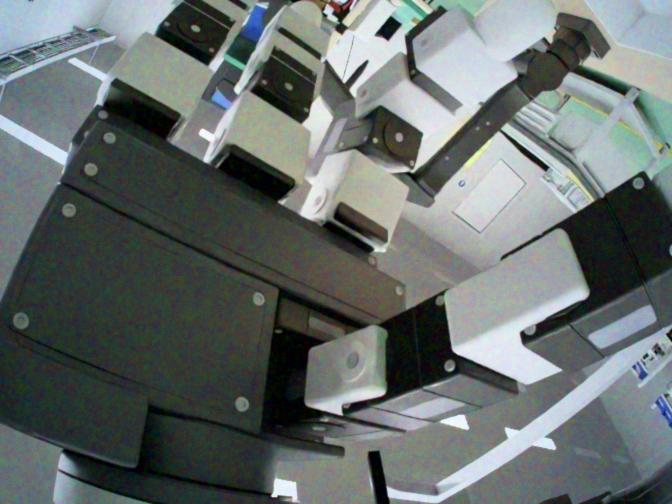

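execute_actions --actions '[[[0,0,0,0,0,0,0,-0.754,-0.576,-0.696,0,-0.754,-0.576,-0.696,0,-0.754,-0.576,-0.696,-0.714,-0.678,-0.226,-0.168,0.4,-0.6,-0.01,-0.024,0,-0.1005,-0.1005,0.1437,0.08,-0.692,0.804,-0.696,0,-0.95,-0.576,-0.696,0,-0.95,-0.576,-0.696,0.55,-0.678,-0.09,-0.168,0.4,-0.6]],[[0,0,0,0,0,0,0,-0.754,-0.576,-0.696,0,-0.754,-0.576,-0.696,0,-0.754,-0.576,-0.696,-0.714,-0.678,-0.226,-0.168,0.4,-0.6,-0.01,-0.024,0,-0.1005,-0.1005,0.1437,0.08,-0.692,0.804,-0.696,0,-0.95,-0.576,-0.696,0,-0.95,-0.576,-0.696,0.55,-0.678,-0.09,-0.168,0.4,-0.6]],[[0,0,0,0,0,0,0,-0.754,-0.576,-0.696,0,-0.754,-0.576,-0.696,0,-0.754,-0.576,-0.696,-0.714,-0.678,-0.226,-0.168,0.4,-0.6,-0.01,-0.024,0,-0.1005,-0.1005,0.1437,0.08,-0.692,0.804,-0.696,0,-0.95,-0.576,-0.696,0,-0.95,-0.576,-0.696,0.55,-0.678,-0.09,-0.168,0.4,-0.6]],[[0,0,0,0,0,0,0,-0.754,-0.576,-0.696,0,-0.754,-0.576,-0.696,0,-0.754,-0.576,-0.696,-0.714,-0.678,-0.226,-0.168,0.4,-0.6,-0.01,-0.024,0,-0.0865,0.0865,0.1498,0.08,-0.692,0.804,-0.696,0,-0.95,-0.576,-0.696,0,-0.95,-0.576,-0.696,0.55,-0.678,-0.09,-0.168,0.4,-0.6]],[[0,0,0,0,0,0,0,-0.754,-0.576,-0.696,0,-0.754,-0.576,-0.696,0,-0.754,-0.576,-0.696,-0.714,-0.678,-0.226,-0.168,0.4,-0.6,-0.01,-0.024,0,-0.0865,0.0865,0.1498,0.08,-0.692,0.804,-0.696,0,-0.95,-0.576,-0.696,0,-0.95,-0.576,-0.696,0.55,-0.678,-0.09,-0.168,0.4,-0.6]],[[0,0,0,0,0,0,0,-0.754,-0.576,-0.696,0,-0.754,-0.576,-0.696,0,-0.754,-0.576,-0.696,-0.714,-0.678,-0.226,-0.168,0.4,-0.6,-0.01,-0.024,0,-0.0865,0.0865,0.1498,0.08,-0.692,0.804,-0.696,0,-0.95,-0.576,-0.696,0,-0.95,-0.576,-0.696,0.55,-0.678,-0.09,-0.168,0.4,-0.6]]]' --cameras '["cam_high","cam_right_wrist"]'

Scene clock: 46.57 s.
left_arm: end_effector_position=(+0.5350, +0.2641, +0.1952) hand_goal=(+0.000, -0.754, -0.576, -0.696, +0.000, -0.754, -0.576, -0.696, +0.000, -0.754, -0.576, -0.696, -0.714, -0.678, -0.226, -0.168) hand_measured=(+0.000, -0.754, -0.576, -0.696, +0.000, -0.754, -0.576, -0.696, +0.000, -0.754, -0.576, -0.696, -0.714, -0.678, -0.224, -0.168) hand_current_ma=(+0, +0, +0, +0, +0, +0, +0, +0, +0, +0, +0, +0, +0, +0, +0, +0) hand_state=(goal, goal, goal, goal, goal, goal, goal, goal, goal, goal, goal, goal, goal, goal, goal, goal) hand_current_limit=0.40 hand_speed=-0.60 end_effector_quat_wxyz=(+0.215, -0.025, +0.962, +0.168) | right_arm: end_effector_position=(+0.3985, -0.0021, +0.3227) hand_goal=(+0.080, -0.692, +0.804, -0.696, +0.000, -0.950, -0.576, -0.696, +0.000, -0.950, -0.576, -0.696, +0.550, -0.678, -0.090, -0.168) hand_measured=(+0.082, -0.688, +0.798, -0.696, +0.002, -0.942, -0.574, -0.696, +0.004, -0.944, -0.572, -0.696, +0.554, -0.678, -0.088, -0.166) hand_current_ma=(+0, +1, -1, +0, +0, +2, +0, +0, +0, +2, +0, +0, +1, +0, +0, +0) hand_state=(goal, goal, goal, goal, goal, goal, goal, goal, goal, goal, goal, goal, goal, goal, goal, goal) hand_current_limit=0.40 hand_speed=-0.60 end_effector_quat_wxyz=(+0.088, -0.065, +0.880, -0.463)
Joint positions: left_arm=[0.249 1.626 1.323 -0.759 -0.227 -1.315] | right_arm=[0.245 1.262 1.392 -1.674 0.98 -1.489]
Joint torques (N m): left_arm=[1.26 -17.38 11.02 1.84 -0.27 0.02] | right_arm=[-0.32 -6.71 14.91 0.7 1.39 -0.07]
Heat: left arm: hottest elbow 37 °C; right arm: hottest elbow 41 °C.
Hand target: left_arm +0.5428, +0.2660, +0.2019; +0.223, -0.026, +0.960, +0.170 | right_arm +0.4082, +0.0029, +0.3501; +0.000, +0.001, +0.866, -0.501
Off the commanded pose: left_arm 0.010 m, 1 deg | right_arm 0.029 m, 13 deg.
joint sent to its limit (right arm) — joint 4 (wrist pitch), lower limit. The joint targets are off in orientation, not in position.
Step readings (end_effector_position of left_arm | right_arm):
0: (+0.5350, +0.2641, +0.1952) | (+0.4356, +0.0946, +0.3290)
1: (+0.5350, +0.2641, +0.1952) | (+0.4357, +0.0812, +0.3192)
2: (+0.5350, +0.2641, +0.1952) | (+0.4361, +0.0627, +0.3087)
4: (+0.5350, +0.2641, +0.1952) | (+0.4351, +0.0540, +0.3112)
8: (+0.5350, +0.2641, +0.1952) | (+0.4282, +0.0750, +0.3379)
15: (+0.5350, +0.2641, +0.1952) | (+0.4289, +0.0780, +0.3474)
16: (+0.5350, +0.2641, +0.1952) | (+0.4328, +0.0628, +0.3428)
17: (+0.5350, +0.2641, +0.1952) | (+0.4362, +0.0434, +0.3394)
19: (+0.5350, +0.2641, +0.1952) | (+0.4321, +0.0371, +0.3355)
23: (+0.5350, +0.2641, +0.1952) | (+0.4266, +0.0584, +0.3427)
30: (+0.5350, +0.2641, +0.1952) | (+0.4305, +0.0623, +0.3506)
31: (+0.5350, +0.2641, +0.1952) | (+0.4338, +0.0476, +0.3508)
32: (+0.5350, +0.2641, +0.1952) | (+0.4355, +0.0329, +0.3537)
34: (+0.5350, +0.2641, +0.1952) | (+0.4263, +0.0258, +0.3471)
38: (+0.5350, +0.2641, +0.1952) | (+0.4226, +0.0354, +0.3454)
45: (+0.5350, +0.2641, +0.1952) | (+0.4252, +0.0434, +0.3465)
46: (+0.5350, +0.2641, +0.1952) | (+0.4268, +0.0358, +0.3479)
47: (+0.5350, +0.2641, +0.1952) | (+0.4279, +0.0272, +0.3498)
49: (+0.5350, +0.2641, +0.1952) | (+0.4235, +0.0177, +0.3476)
53: (+0.5350, +0.2641, +0.1952) | (+0.4206, +0.0225, +0.3483)
60: (+0.5350, +0.2641, +0.1952) | (+0.4192, +0.0311, +0.3456)
61: (+0.5350, +0.2641, +0.1952) | (+0.4201, +0.0233, +0.3476)
62: (+0.5350, +0.2641, +0.1952) | (+0.4208, +0.0125, +0.3508)
64: (+0.5350, +0.2641, +0.1952) | (+0.4192, -0.0014, +0.3529)
68: (+0.5350, +0.2641, +0.1952) | (+0.4128, +0.0044, +0.3440)
75: (+0.5350, +0.2641, +0.1952) | (+0.4087, +0.0108, +0.3316)
76: (+0.5350, +0.2641, +0.1952) | (+0.4078, -0.0009, +0.3339)
77: (+0.5350, +0.2641, +0.1952) | (+0.4079, -0.0126, +0.3377)
79: (+0.5350, +0.2641, +0.1952) | (+0.4090, -0.0206, +0.3439)
83: (+0.5350, +0.2641, +0.1952) | (+0.4063, -0.0064, +0.3342)
90: (+0.5350, +0.2641, +0.1952) | (+0.4011, -0.0020, +0.3236)
Images, in order (width x height): cam_high 672x504, cam_right_wrist 672x504.

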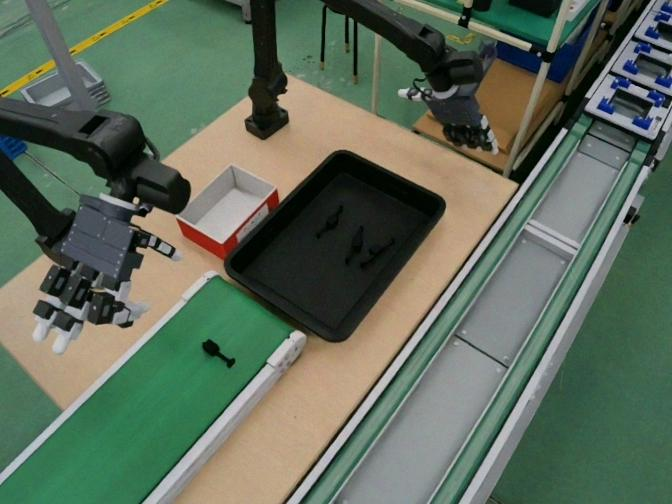

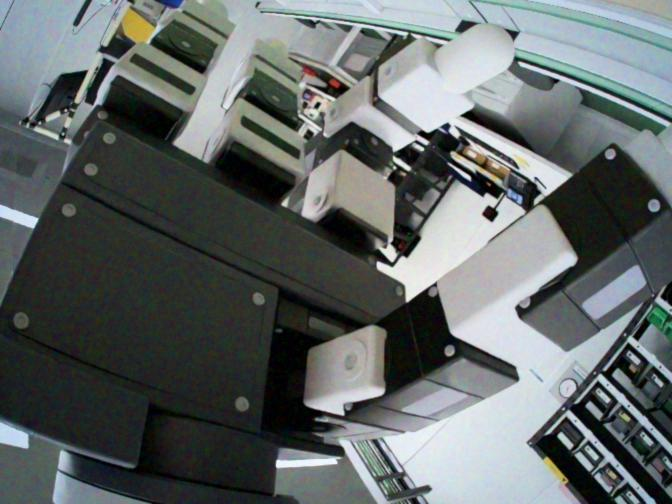

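zoom_image --camera "cam_high" --region '[20, 180, 220, 360]'

Scaled by 2.520.

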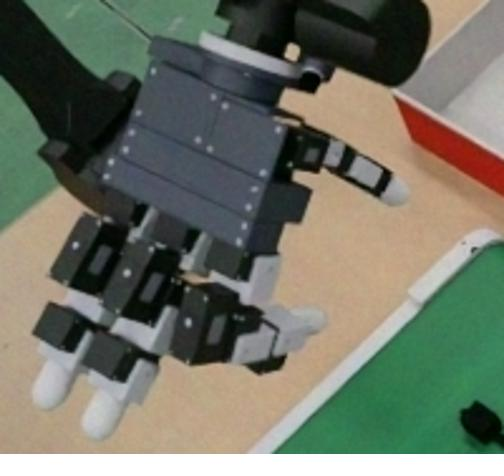

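execute_actions --actions '[[[0,0,0,0,0,0,0,-0.754,-0.576,-0.696,0,-0.754,-0.576,-0.696,0,-0.754,-0.576,-0.696,-0.714,-0.678,-0.226,-0.168,0.4,-0.6,0.013,0.007,-0.08,0,0,0,0.08,-0.692,0.804,-0.696,0,-0.95,-0.576,-0.696,0,-0.95,-0.576,-0.696,0.55,-0.678,-0.09,-0.168,0.4,-0.6]],[[0,0,0,0,0,0,0,-0.754,-0.576,-0.696,0,-0.754,-0.576,-0.696,0,-0.754,-0.576,-0.696,-0.714,-0.678,-0.226,-0.168,0.4,-0.6,0.013,0.007,-0.08,0,0,0,0.08,-0.692,0.804,-0.696,0,-0.95,-0.576,-0.696,0,-0.95,-0.576,-0.696,0.55,-0.678,-0.09,-0.168,0.4,-0.6]],[[0,0,0,0,0,0,0,-0.754,-0.576,-0.696,0,-0.754,-0.576,-0.696,0,-0.754,-0.576,-0.696,-0.714,-0.678,-0.226,-0.168,0.4,-0.6,0.012,0.007,-0.08,0,0,0,0.08,-0.692,0.804,-0.696,0,-0.95,-0.576,-0.696,0,-0.95,-0.576,-0.696,0.55,-0.678,-0.09,-0.168,0.4,-0.6]]]' --cameras '["cam_high"]'

zoom_image --camera "cam_high" --region '[80, 200, 330, 400]'

Scene clock: 50.63 s.
left_arm: end_effector_position=(+0.5350, +0.2641, +0.1952) hand_goal=(+0.000, -0.754, -0.576, -0.696, +0.000, -0.754, -0.576, -0.696, +0.000, -0.754, -0.576, -0.696, -0.714, -0.678, -0.226, -0.168) hand_measured=(+0.000, -0.754, -0.576, -0.696, +0.000, -0.754, -0.576, -0.696, +0.000, -0.754, -0.576, -0.696, -0.714, -0.678, -0.224, -0.168) hand_current_ma=(+0, +0, +0, +0, +0, +0, +0, +0, +0, +0, +0, +0, +0, +0, +0, +0) hand_state=(goal, goal, goal, goal, goal, goal, goal, goal, goal, goal, goal, goal, goal, goal, goal, goal) hand_current_limit=0.40 hand_speed=-0.60 end_effector_quat_wxyz=(+0.215, -0.025, +0.962, +0.168) | right_arm: end_effector_position=(+0.4314, +0.0123, +0.2011) hand_goal=(+0.080, -0.692, +0.804, -0.696, +0.000, -0.950, -0.576, -0.696, +0.000, -0.950, -0.576, -0.696, +0.550, -0.678, -0.090, -0.168) hand_measured=(+0.082, -0.688, +0.800, -0.696, +0.002, -0.940, -0.574, -0.696, +0.002, -0.942, -0.572, -0.696, +0.552, -0.678, -0.088, -0.166) hand_current_ma=(+0, +1, -1, +0, +0, +3, +0, +0, +0, +2, +0, +0, +0, +0, +0, +0) hand_state=(goal, goal, goal, goal, goal, goal, goal, goal, goal, goal, goal, goal, goal, goal, goal, goal) hand_current_limit=0.40 hand_speed=-0.60 end_effector_quat_wxyz=(+0.022, -0.024, +0.875, -0.483)
Joint positions: left_arm=[0.249 1.626 1.323 -0.759 -0.227 -1.315] | right_arm=[0.274 1.502 1.298 -1.674 0.977 -1.187]
Joint torques (N m): left_arm=[1.08 -17.2 10.88 1.92 -0.28 0.01] | right_arm=[-0.09 -10.11 8.75 0.12 1.23 0.25]
Heat: left arm: hottest elbow 37 °C; right arm: hottest elbow 41 °C.
Hand target: left_arm +0.5428, +0.2660, +0.2019; +0.223, -0.026, +0.960, +0.170 | right_arm +0.4309, +0.0156, +0.2061; +0.000, +0.001, +0.866, -0.501
Off the commanded pose: left_arm 0.010 m, 1 deg | right_arm 0.006 m, 4 deg.
joint sent to its limit (right arm) — joint 4 (wrist pitch), lower limit. The joint targets are off in orientation, not in position.
Step readings (end_effector_position of left_arm | right_arm):
0: (+0.5350, +0.2641, +0.1952) | (+0.3985, -0.0021, +0.3227)
1: (+0.5350, +0.2641, +0.1952) | (+0.4000, -0.0017, +0.3217)
2: (+0.5350, +0.2641, +0.1952) | (+0.4021, -0.0014, +0.3209)
4: (+0.5350, +0.2641, +0.1952) | (+0.4070, -0.0001, +0.3147)
8: (+0.5350, +0.2641, +0.1952) | (+0.4147, +0.0028, +0.3011)
15: (+0.5350, +0.2641, +0.1952) | (+0.4166, +0.0033, +0.2991)
16: (+0.5350, +0.2641, +0.1952) | (+0.4172, +0.0031, +0.2952)
17: (+0.5350, +0.2641, +0.1952) | (+0.4177, +0.0027, +0.2930)
19: (+0.5350, +0.2641, +0.1952) | (+0.4176, +0.0044, +0.2784)
23: (+0.5350, +0.2641, +0.1952) | (+0.4216, +0.0077, +0.2536)
30: (+0.5350, +0.2641, +0.1952) | (+0.4244, +0.0082, +0.2493)
31: (+0.5350, +0.2641, +0.1952) | (+0.4252, +0.0081, +0.2462)
32: (+0.5350, +0.2641, +0.1952) | (+0.4265, +0.0080, +0.2441)
34: (+0.5350, +0.2641, +0.1952) | (+0.4270, +0.0095, +0.2302)
38: (+0.5350, +0.2641, +0.1952) | (+0.4293, +0.0122, +0.2052)
45: (+0.5350, +0.2641, +0.1952) | (+0.4310, +0.0123, +0.2010)
Images, in order (width x height): cam_high 672x504.

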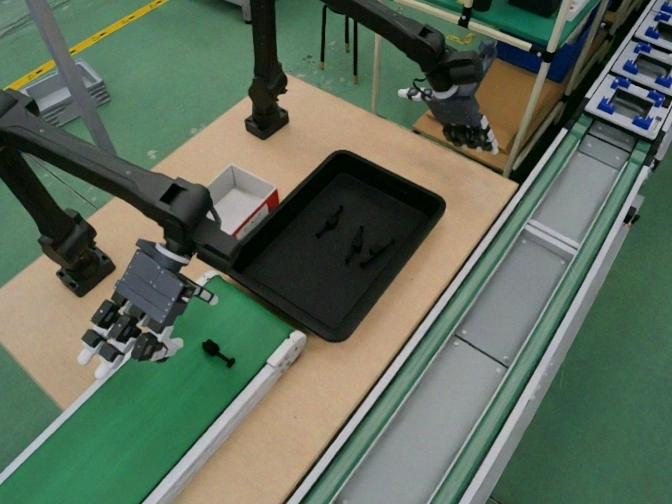

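Scaled by 2.016.

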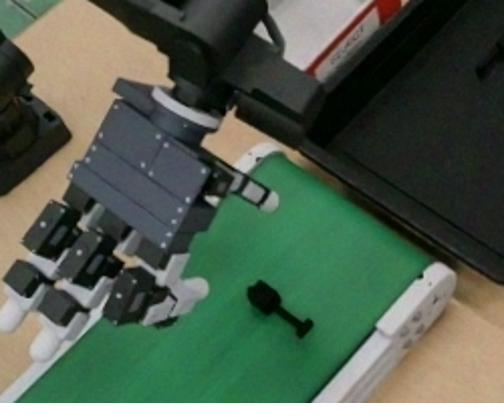

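execute_actions --actions '[[[0,0,0,0,0,0,0,-0.754,-0.576,-0.696,0,-0.754,-0.576,-0.696,0,-0.754,-0.576,-0.696,-0.714,-0.678,-0.226,-0.168,0.4,-0.6,0,0.004,-0.065,0,0,0,0.08,-0.692,0.804,-0.696,0,-0.95,-0.576,-0.696,0,-0.95,-0.576,-0.696,0.55,-0.678,-0.09,-0.168,0.4,-0.6]],[[0,0,0,0,0,0,0,-0.754,-0.576,-0.696,0,-0.754,-0.576,-0.696,0,-0.754,-0.576,-0.696,-0.714,-0.678,-0.226,-0.168,0.4,-0.6,0,0.004,-0.065,0,0,0,0.08,-0.692,0.804,-0.696,0,-0.95,-0.576,-0.696,0,-0.95,-0.576,-0.696,0.55,-0.678,-0.09,-0.168,0.4,-0.6]]]' --cameras '["cam_high"]'

zoom_image --camera "cam_high" --region '[150, 270, 270, 400]'

Scene clock: 54.63 s.
left_arm: end_effector_position=(+0.5350, +0.2641, +0.1952) hand_goal=(+0.000, -0.754, -0.576, -0.696, +0.000, -0.754, -0.576, -0.696, +0.000, -0.754, -0.576, -0.696, -0.714, -0.678, -0.226, -0.168) hand_measured=(+0.000, -0.754, -0.576, -0.696, +0.000, -0.754, -0.576, -0.696, +0.000, -0.754, -0.576, -0.696, -0.714, -0.678, -0.224, -0.168) hand_current_ma=(+0, +0, +0, +0, +0, +0, +0, +0, +0, +0, +0, +0, +0, +0, +0, +0) hand_state=(goal, goal, goal, goal, goal, goal, goal, goal, goal, goal, goal, goal, goal, goal, goal, goal) hand_current_limit=0.40 hand_speed=-0.60 end_effector_quat_wxyz=(+0.215, -0.025, +0.962, +0.168) | right_arm: end_effector_position=(+0.4294, +0.0166, +0.1263) hand_goal=(+0.080, -0.692, +0.804, -0.696, +0.000, -0.950, -0.576, -0.696, +0.000, -0.950, -0.576, -0.696, +0.550, -0.678, -0.090, -0.168) hand_measured=(+0.082, -0.688, +0.800, -0.696, +0.002, -0.940, -0.574, -0.696, +0.002, -0.942, -0.572, -0.696, +0.552, -0.678, -0.088, -0.166) hand_current_ma=(+0, +1, -1, +0, +0, +3, +0, +0, +0, +2, +0, +0, +0, +0, +0, +0) hand_state=(goal, goal, goal, goal, goal, goal, goal, goal, goal, goal, goal, goal, goal, goal, goal, goal) hand_current_limit=0.40 hand_speed=-0.60 end_effector_quat_wxyz=(-0.010, -0.005, +0.865, -0.502)
Joint positions: left_arm=[0.249 1.626 1.323 -0.759 -0.227 -1.315] | right_arm=[0.297 1.635 1.225 -1.653 0.972 -1.021]
Joint torques (N m): left_arm=[1.03 -17.03 10.89 1.83 -0.3 0.04] | right_arm=[0.09 -10.58 7.72 0.09 1.14 0.23]
Heat: left arm: hottest elbow 38 °C; right arm: hottest elbow 41 °C.
Hand target: left_arm +0.5428, +0.2660, +0.2019; +0.223, -0.026, +0.960, +0.170 | right_arm +0.4310, +0.0203, +0.1281; +0.000, +0.001, +0.866, -0.501
Off the commanded pose: left_arm 0.010 m, 1 deg | right_arm 0.004 m, 1 deg.
Step readings (end_effector_position of left_arm | right_arm):
0: (+0.5350, +0.2641, +0.1952) | (+0.4315, +0.0123, +0.2012)
1: (+0.5350, +0.2641, +0.1952) | (+0.4317, +0.0124, +0.1987)
2: (+0.5350, +0.2641, +0.1952) | (+0.4320, +0.0120, +0.1968)
4: (+0.5350, +0.2641, +0.1952) | (+0.4308, +0.0130, +0.1863)
8: (+0.5350, +0.2641, +0.1952) | (+0.4300, +0.0146, +0.1677)
15: (+0.5350, +0.2641, +0.1952) | (+0.4313, +0.0147, +0.1649)
16: (+0.5350, +0.2641, +0.1952) | (+0.4315, +0.0146, +0.1617)
17: (+0.5350, +0.2641, +0.1952) | (+0.4322, +0.0148, +0.1597)
19: (+0.5350, +0.2641, +0.1952) | (+0.4303, +0.0154, +0.1486)
23: (+0.5350, +0.2641, +0.1952) | (+0.4281, +0.0166, +0.1294)
30: (+0.5350, +0.2641, +0.1952) | (+0.4291, +0.0167, +0.1263)
Images, in order (width x height): cam_high 672x504.

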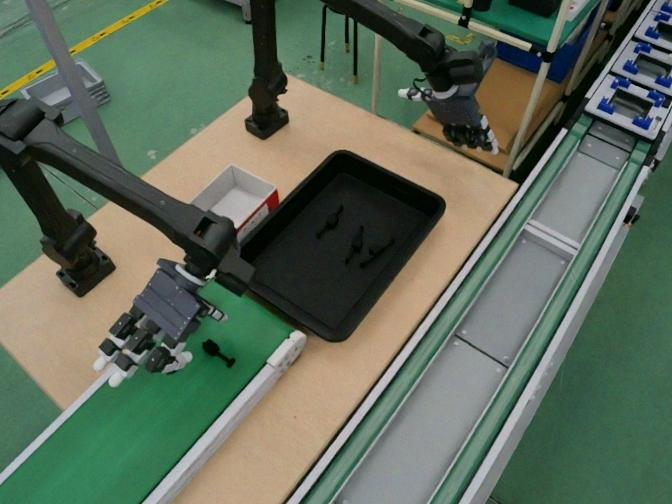

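Scaled by 3.877.

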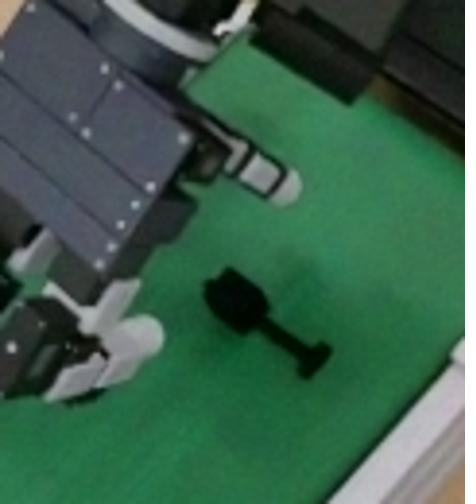

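execute_actions --actions '[[[0,0,0,0,0,0,0,-0.754,-0.576,-0.696,0,-0.754,-0.576,-0.696,0,-0.754,-0.576,-0.696,-0.714,-0.678,-0.226,-0.168,0.4,-0.6,0.0015,0,-0.036,0,0,0,0.08,-0.692,0.804,-0.696,0,-0.95,-0.576,-0.696,0,-0.95,-0.576,-0.696,0.55,-0.678,-0.09,-0.168,0.4,-0.6]]]' --cameras '["cam_high"]'

zoom_image --camera "cam_high" --region '[150, 270, 270, 400]'

Scene clock: 56.87 s.
left_arm: end_effector_position=(+0.5350, +0.2641, +0.1952) hand_goal=(+0.000, -0.754, -0.576, -0.696, +0.000, -0.754, -0.576, -0.696, +0.000, -0.754, -0.576, -0.696, -0.714, -0.678, -0.226, -0.168) hand_measured=(+0.000, -0.754, -0.576, -0.696, +0.000, -0.754, -0.576, -0.696, +0.000, -0.754, -0.576, -0.696, -0.714, -0.678, -0.224, -0.168) hand_current_ma=(+0, +0, +0, +0, +0, +0, +0, +0, +0, +0, +0, +0, +0, +0, +0, +0) hand_state=(goal, goal, goal, goal, goal, goal, goal, goal, goal, goal, goal, goal, goal, goal, goal, goal) hand_current_limit=0.40 hand_speed=-0.60 end_effector_quat_wxyz=(+0.215, -0.025, +0.962, +0.168) | right_arm: end_effector_position=(+0.4316, +0.0171, +0.1102) hand_goal=(+0.080, -0.692, +0.804, -0.696, +0.000, -0.950, -0.576, -0.696, +0.000, -0.950, -0.576, -0.696, +0.550, -0.678, -0.090, -0.168) hand_measured=(+0.082, -0.688, +0.800, -0.696, +0.002, -0.940, -0.574, -0.696, +0.002, -0.942, -0.572, -0.696, +0.552, -0.678, -0.088, -0.166) hand_current_ma=(+0, +1, -1, +0, +0, +3, +0, +0, +0, +2, +0, +0, +0, +0, +0, +0) hand_state=(goal, goal, goal, goal, goal, goal, goal, goal, goal, goal, goal, goal, goal, goal, goal, goal) hand_current_limit=0.40 hand_speed=-0.60 end_effector_quat_wxyz=(-0.004, -0.001, +0.866, -0.500)
Joint positions: left_arm=[0.249 1.626 1.323 -0.759 -0.227 -1.315] | right_arm=[0.297 1.65 1.199 -1.6 0.973 -1.019]
Joint torques (N m): left_arm=[0.91 -17.26 10.96 1.87 -0.31 0.03] | right_arm=[-0.03 -9.93 7.23 0.2 1.13 0.21]
Heat: left arm: hottest elbow 38 °C; right arm: hottest elbow 41 °C.
Hand target: left_arm +0.5428, +0.2660, +0.2019; +0.223, -0.026, +0.960, +0.170 | right_arm +0.4319, +0.0203, +0.1065; +0.000, +0.001, +0.866, -0.501
Off the commanded pose: left_arm 0.010 m, 1 deg | right_arm 0.005 m, 1 deg.
Step readings (end_effector_position of left_arm | right_arm):
0: (+0.5350, +0.2641, +0.1952) | (+0.4294, +0.0166, +0.1263)
1: (+0.5350, +0.2641, +0.1952) | (+0.4303, +0.0168, +0.1247)
2: (+0.5350, +0.2641, +0.1952) | (+0.4319, +0.0172, +0.1227)
4: (+0.5350, +0.2641, +0.1952) | (+0.4324, +0.0174, +0.1173)
8: (+0.5350, +0.2641, +0.1952) | (+0.4314, +0.0171, +0.1107)
15: (+0.5350, +0.2641, +0.1952) | (+0.4316, +0.0171, +0.1102)
Images, in order (width x height): cam_high 672x504.

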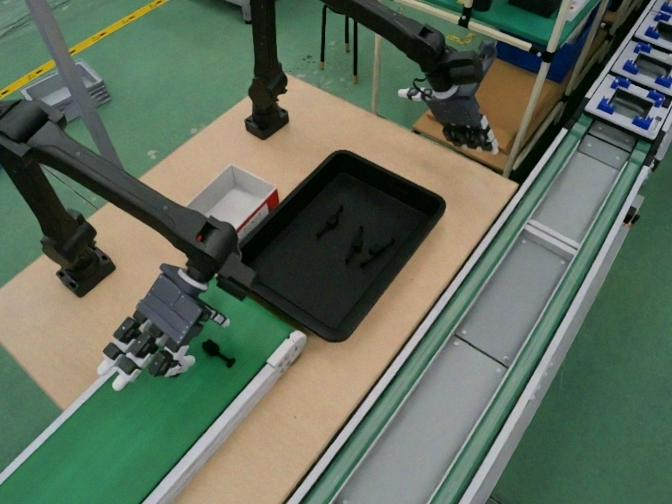

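Scaled by 3.877.

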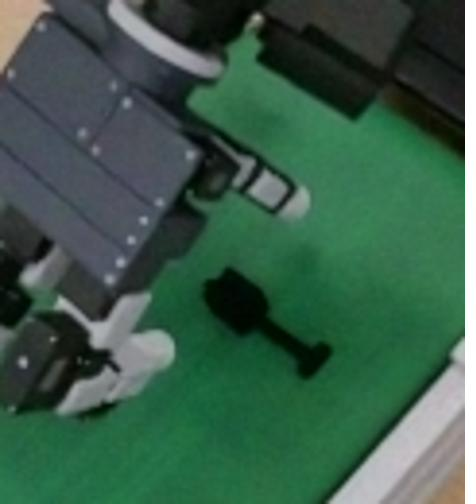

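execute_actions --actions '[[[0,0,0,0,0,0,0,-0.754,-0.576,-0.696,0,-0.754,-0.576,-0.696,0,-0.754,-0.576,-0.696,-0.714,-0.678,-0.226,-0.168,0.4,-0.6,-0.001,0,-0.02,0,0,0,0.08,-0.692,0.804,-0.696,0,-0.95,-0.576,-0.696,0,-0.95,-0.576,-0.696,0.55,-0.678,-0.09,-0.168,0.4,-0.6]],[[0,0,0,0,0,0,0,-0.754,-0.576,-0.696,0,-0.754,-0.576,-0.696,0,-0.754,-0.576,-0.696,-0.714,-0.678,-0.226,-0.168,0.4,-0.6,0,0,-0.012,0,0,0,0.08,-0.692,0.804,-0.696,0,-0.95,-0.576,-0.696,0,-0.95,-0.576,-0.696,0.55,-0.678,-0.09,-0.168,0.4,-0.6]]]' --cameras '["cam_high"]'

zoom_image --camera "cam_high" --region '[150, 270, 270, 400]'

Scene clock: 59.20 s.
left_arm: end_effector_position=(+0.5350, +0.2641, +0.1952) hand_goal=(+0.000, -0.754, -0.576, -0.696, +0.000, -0.754, -0.576, -0.696, +0.000, -0.754, -0.576, -0.696, -0.714, -0.678, -0.226, -0.168) hand_measured=(+0.000, -0.754, -0.576, -0.696, +0.000, -0.754, -0.576, -0.696, +0.000, -0.754, -0.576, -0.696, -0.714, -0.678, -0.224, -0.168) hand_current_ma=(+0, +0, +0, +0, +0, +0, +0, +0, +0, +0, +0, +0, +0, +0, +0, +0) hand_state=(goal, goal, goal, goal, goal, goal, goal, goal, goal, goal, goal, goal, goal, goal, goal, goal) hand_current_limit=0.40 hand_speed=-0.60 end_effector_quat_wxyz=(+0.215, -0.025, +0.962, +0.168) | right_arm: end_effector_position=(+0.4321, +0.0173, +0.0930) hand_goal=(+0.080, -0.692, +0.804, -0.696, +0.000, -0.950, -0.576, -0.696, +0.000, -0.950, -0.576, -0.696, +0.550, -0.678, -0.090, -0.168) hand_measured=(+0.082, -0.688, +0.800, -0.696, +0.002, -0.940, -0.574, -0.696, +0.002, -0.942, -0.572, -0.696, +0.552, -0.678, -0.088, -0.166) hand_current_ma=(+0, +1, -1, +0, +0, +3, +0, +0, +0, +2, +0, +0, +0, +0, +0, +0) hand_state=(goal, goal, goal, goal, goal, goal, goal, goal, goal, goal, goal, goal, goal, goal, goal, goal) hand_current_limit=0.40 hand_speed=-0.60 end_effector_quat_wxyz=(-0.002, +0.000, +0.866, -0.500)
Joint positions: left_arm=[0.249 1.626 1.323 -0.759 -0.227 -1.315] | right_arm=[0.297 1.669 1.174 -1.55 0.973 -1.019]
Joint torques (N m): left_arm=[1.14 -17.38 10.97 1.89 -0.26 0.05] | right_arm=[0.03 -9.52 6.9 0.2 1.12 0.22]
Heat: left arm: hottest elbow 38 °C; right arm: hottest elbow 40 °C.
Hand target: left_arm +0.5428, +0.2660, +0.2019; +0.223, -0.026, +0.960, +0.170 | right_arm +0.4313, +0.0204, +0.0873; +0.000, +0.001, +0.866, -0.501
Off the commanded pose: left_arm 0.010 m, 1 deg | right_arm 0.006 m, 0 deg.
Step readings (end_effector_position of left_arm | right_arm):
0: (+0.5350, +0.2641, +0.1952) | (+0.4316, +0.0171, +0.1102)
1: (+0.5350, +0.2641, +0.1952) | (+0.4319, +0.0172, +0.1091)
2: (+0.5350, +0.2641, +0.1952) | (+0.4328, +0.0175, +0.1079)
4: (+0.5350, +0.2641, +0.1952) | (+0.4326, +0.0174, +0.1043)
8: (+0.5350, +0.2641, +0.1952) | (+0.4314, +0.0171, +0.0996)
15: (+0.5350, +0.2641, +0.1952) | (+0.4315, +0.0171, +0.0993)
16: (+0.5350, +0.2641, +0.1952) | (+0.4318, +0.0172, +0.0987)
17: (+0.5350, +0.2641, +0.1952) | (+0.4324, +0.0174, +0.0980)
19: (+0.5350, +0.2641, +0.1952) | (+0.4327, +0.0175, +0.0961)
23: (+0.5350, +0.2641, +0.1952) | (+0.4320, +0.0173, +0.0933)
30: (+0.5350, +0.2641, +0.1952) | (+0.4321, +0.0173, +0.0930)
Images, in order (width x height): cam_high 672x504.

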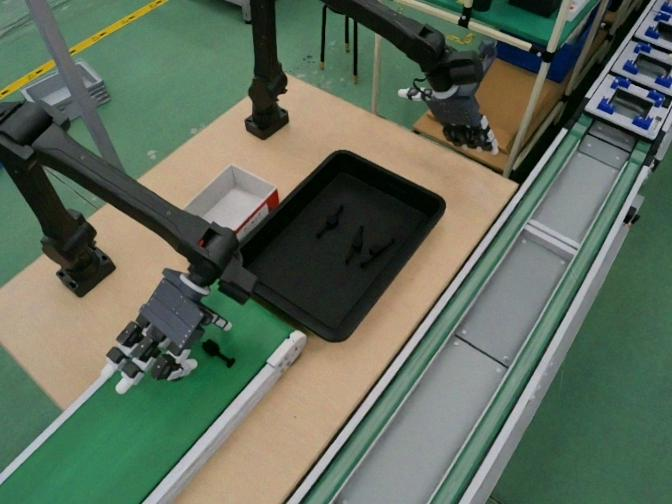

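Scaled by 3.877.

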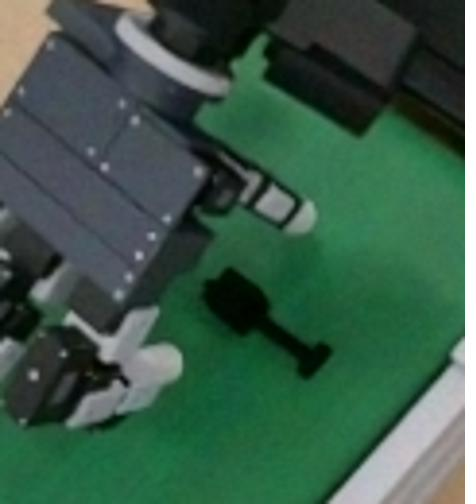

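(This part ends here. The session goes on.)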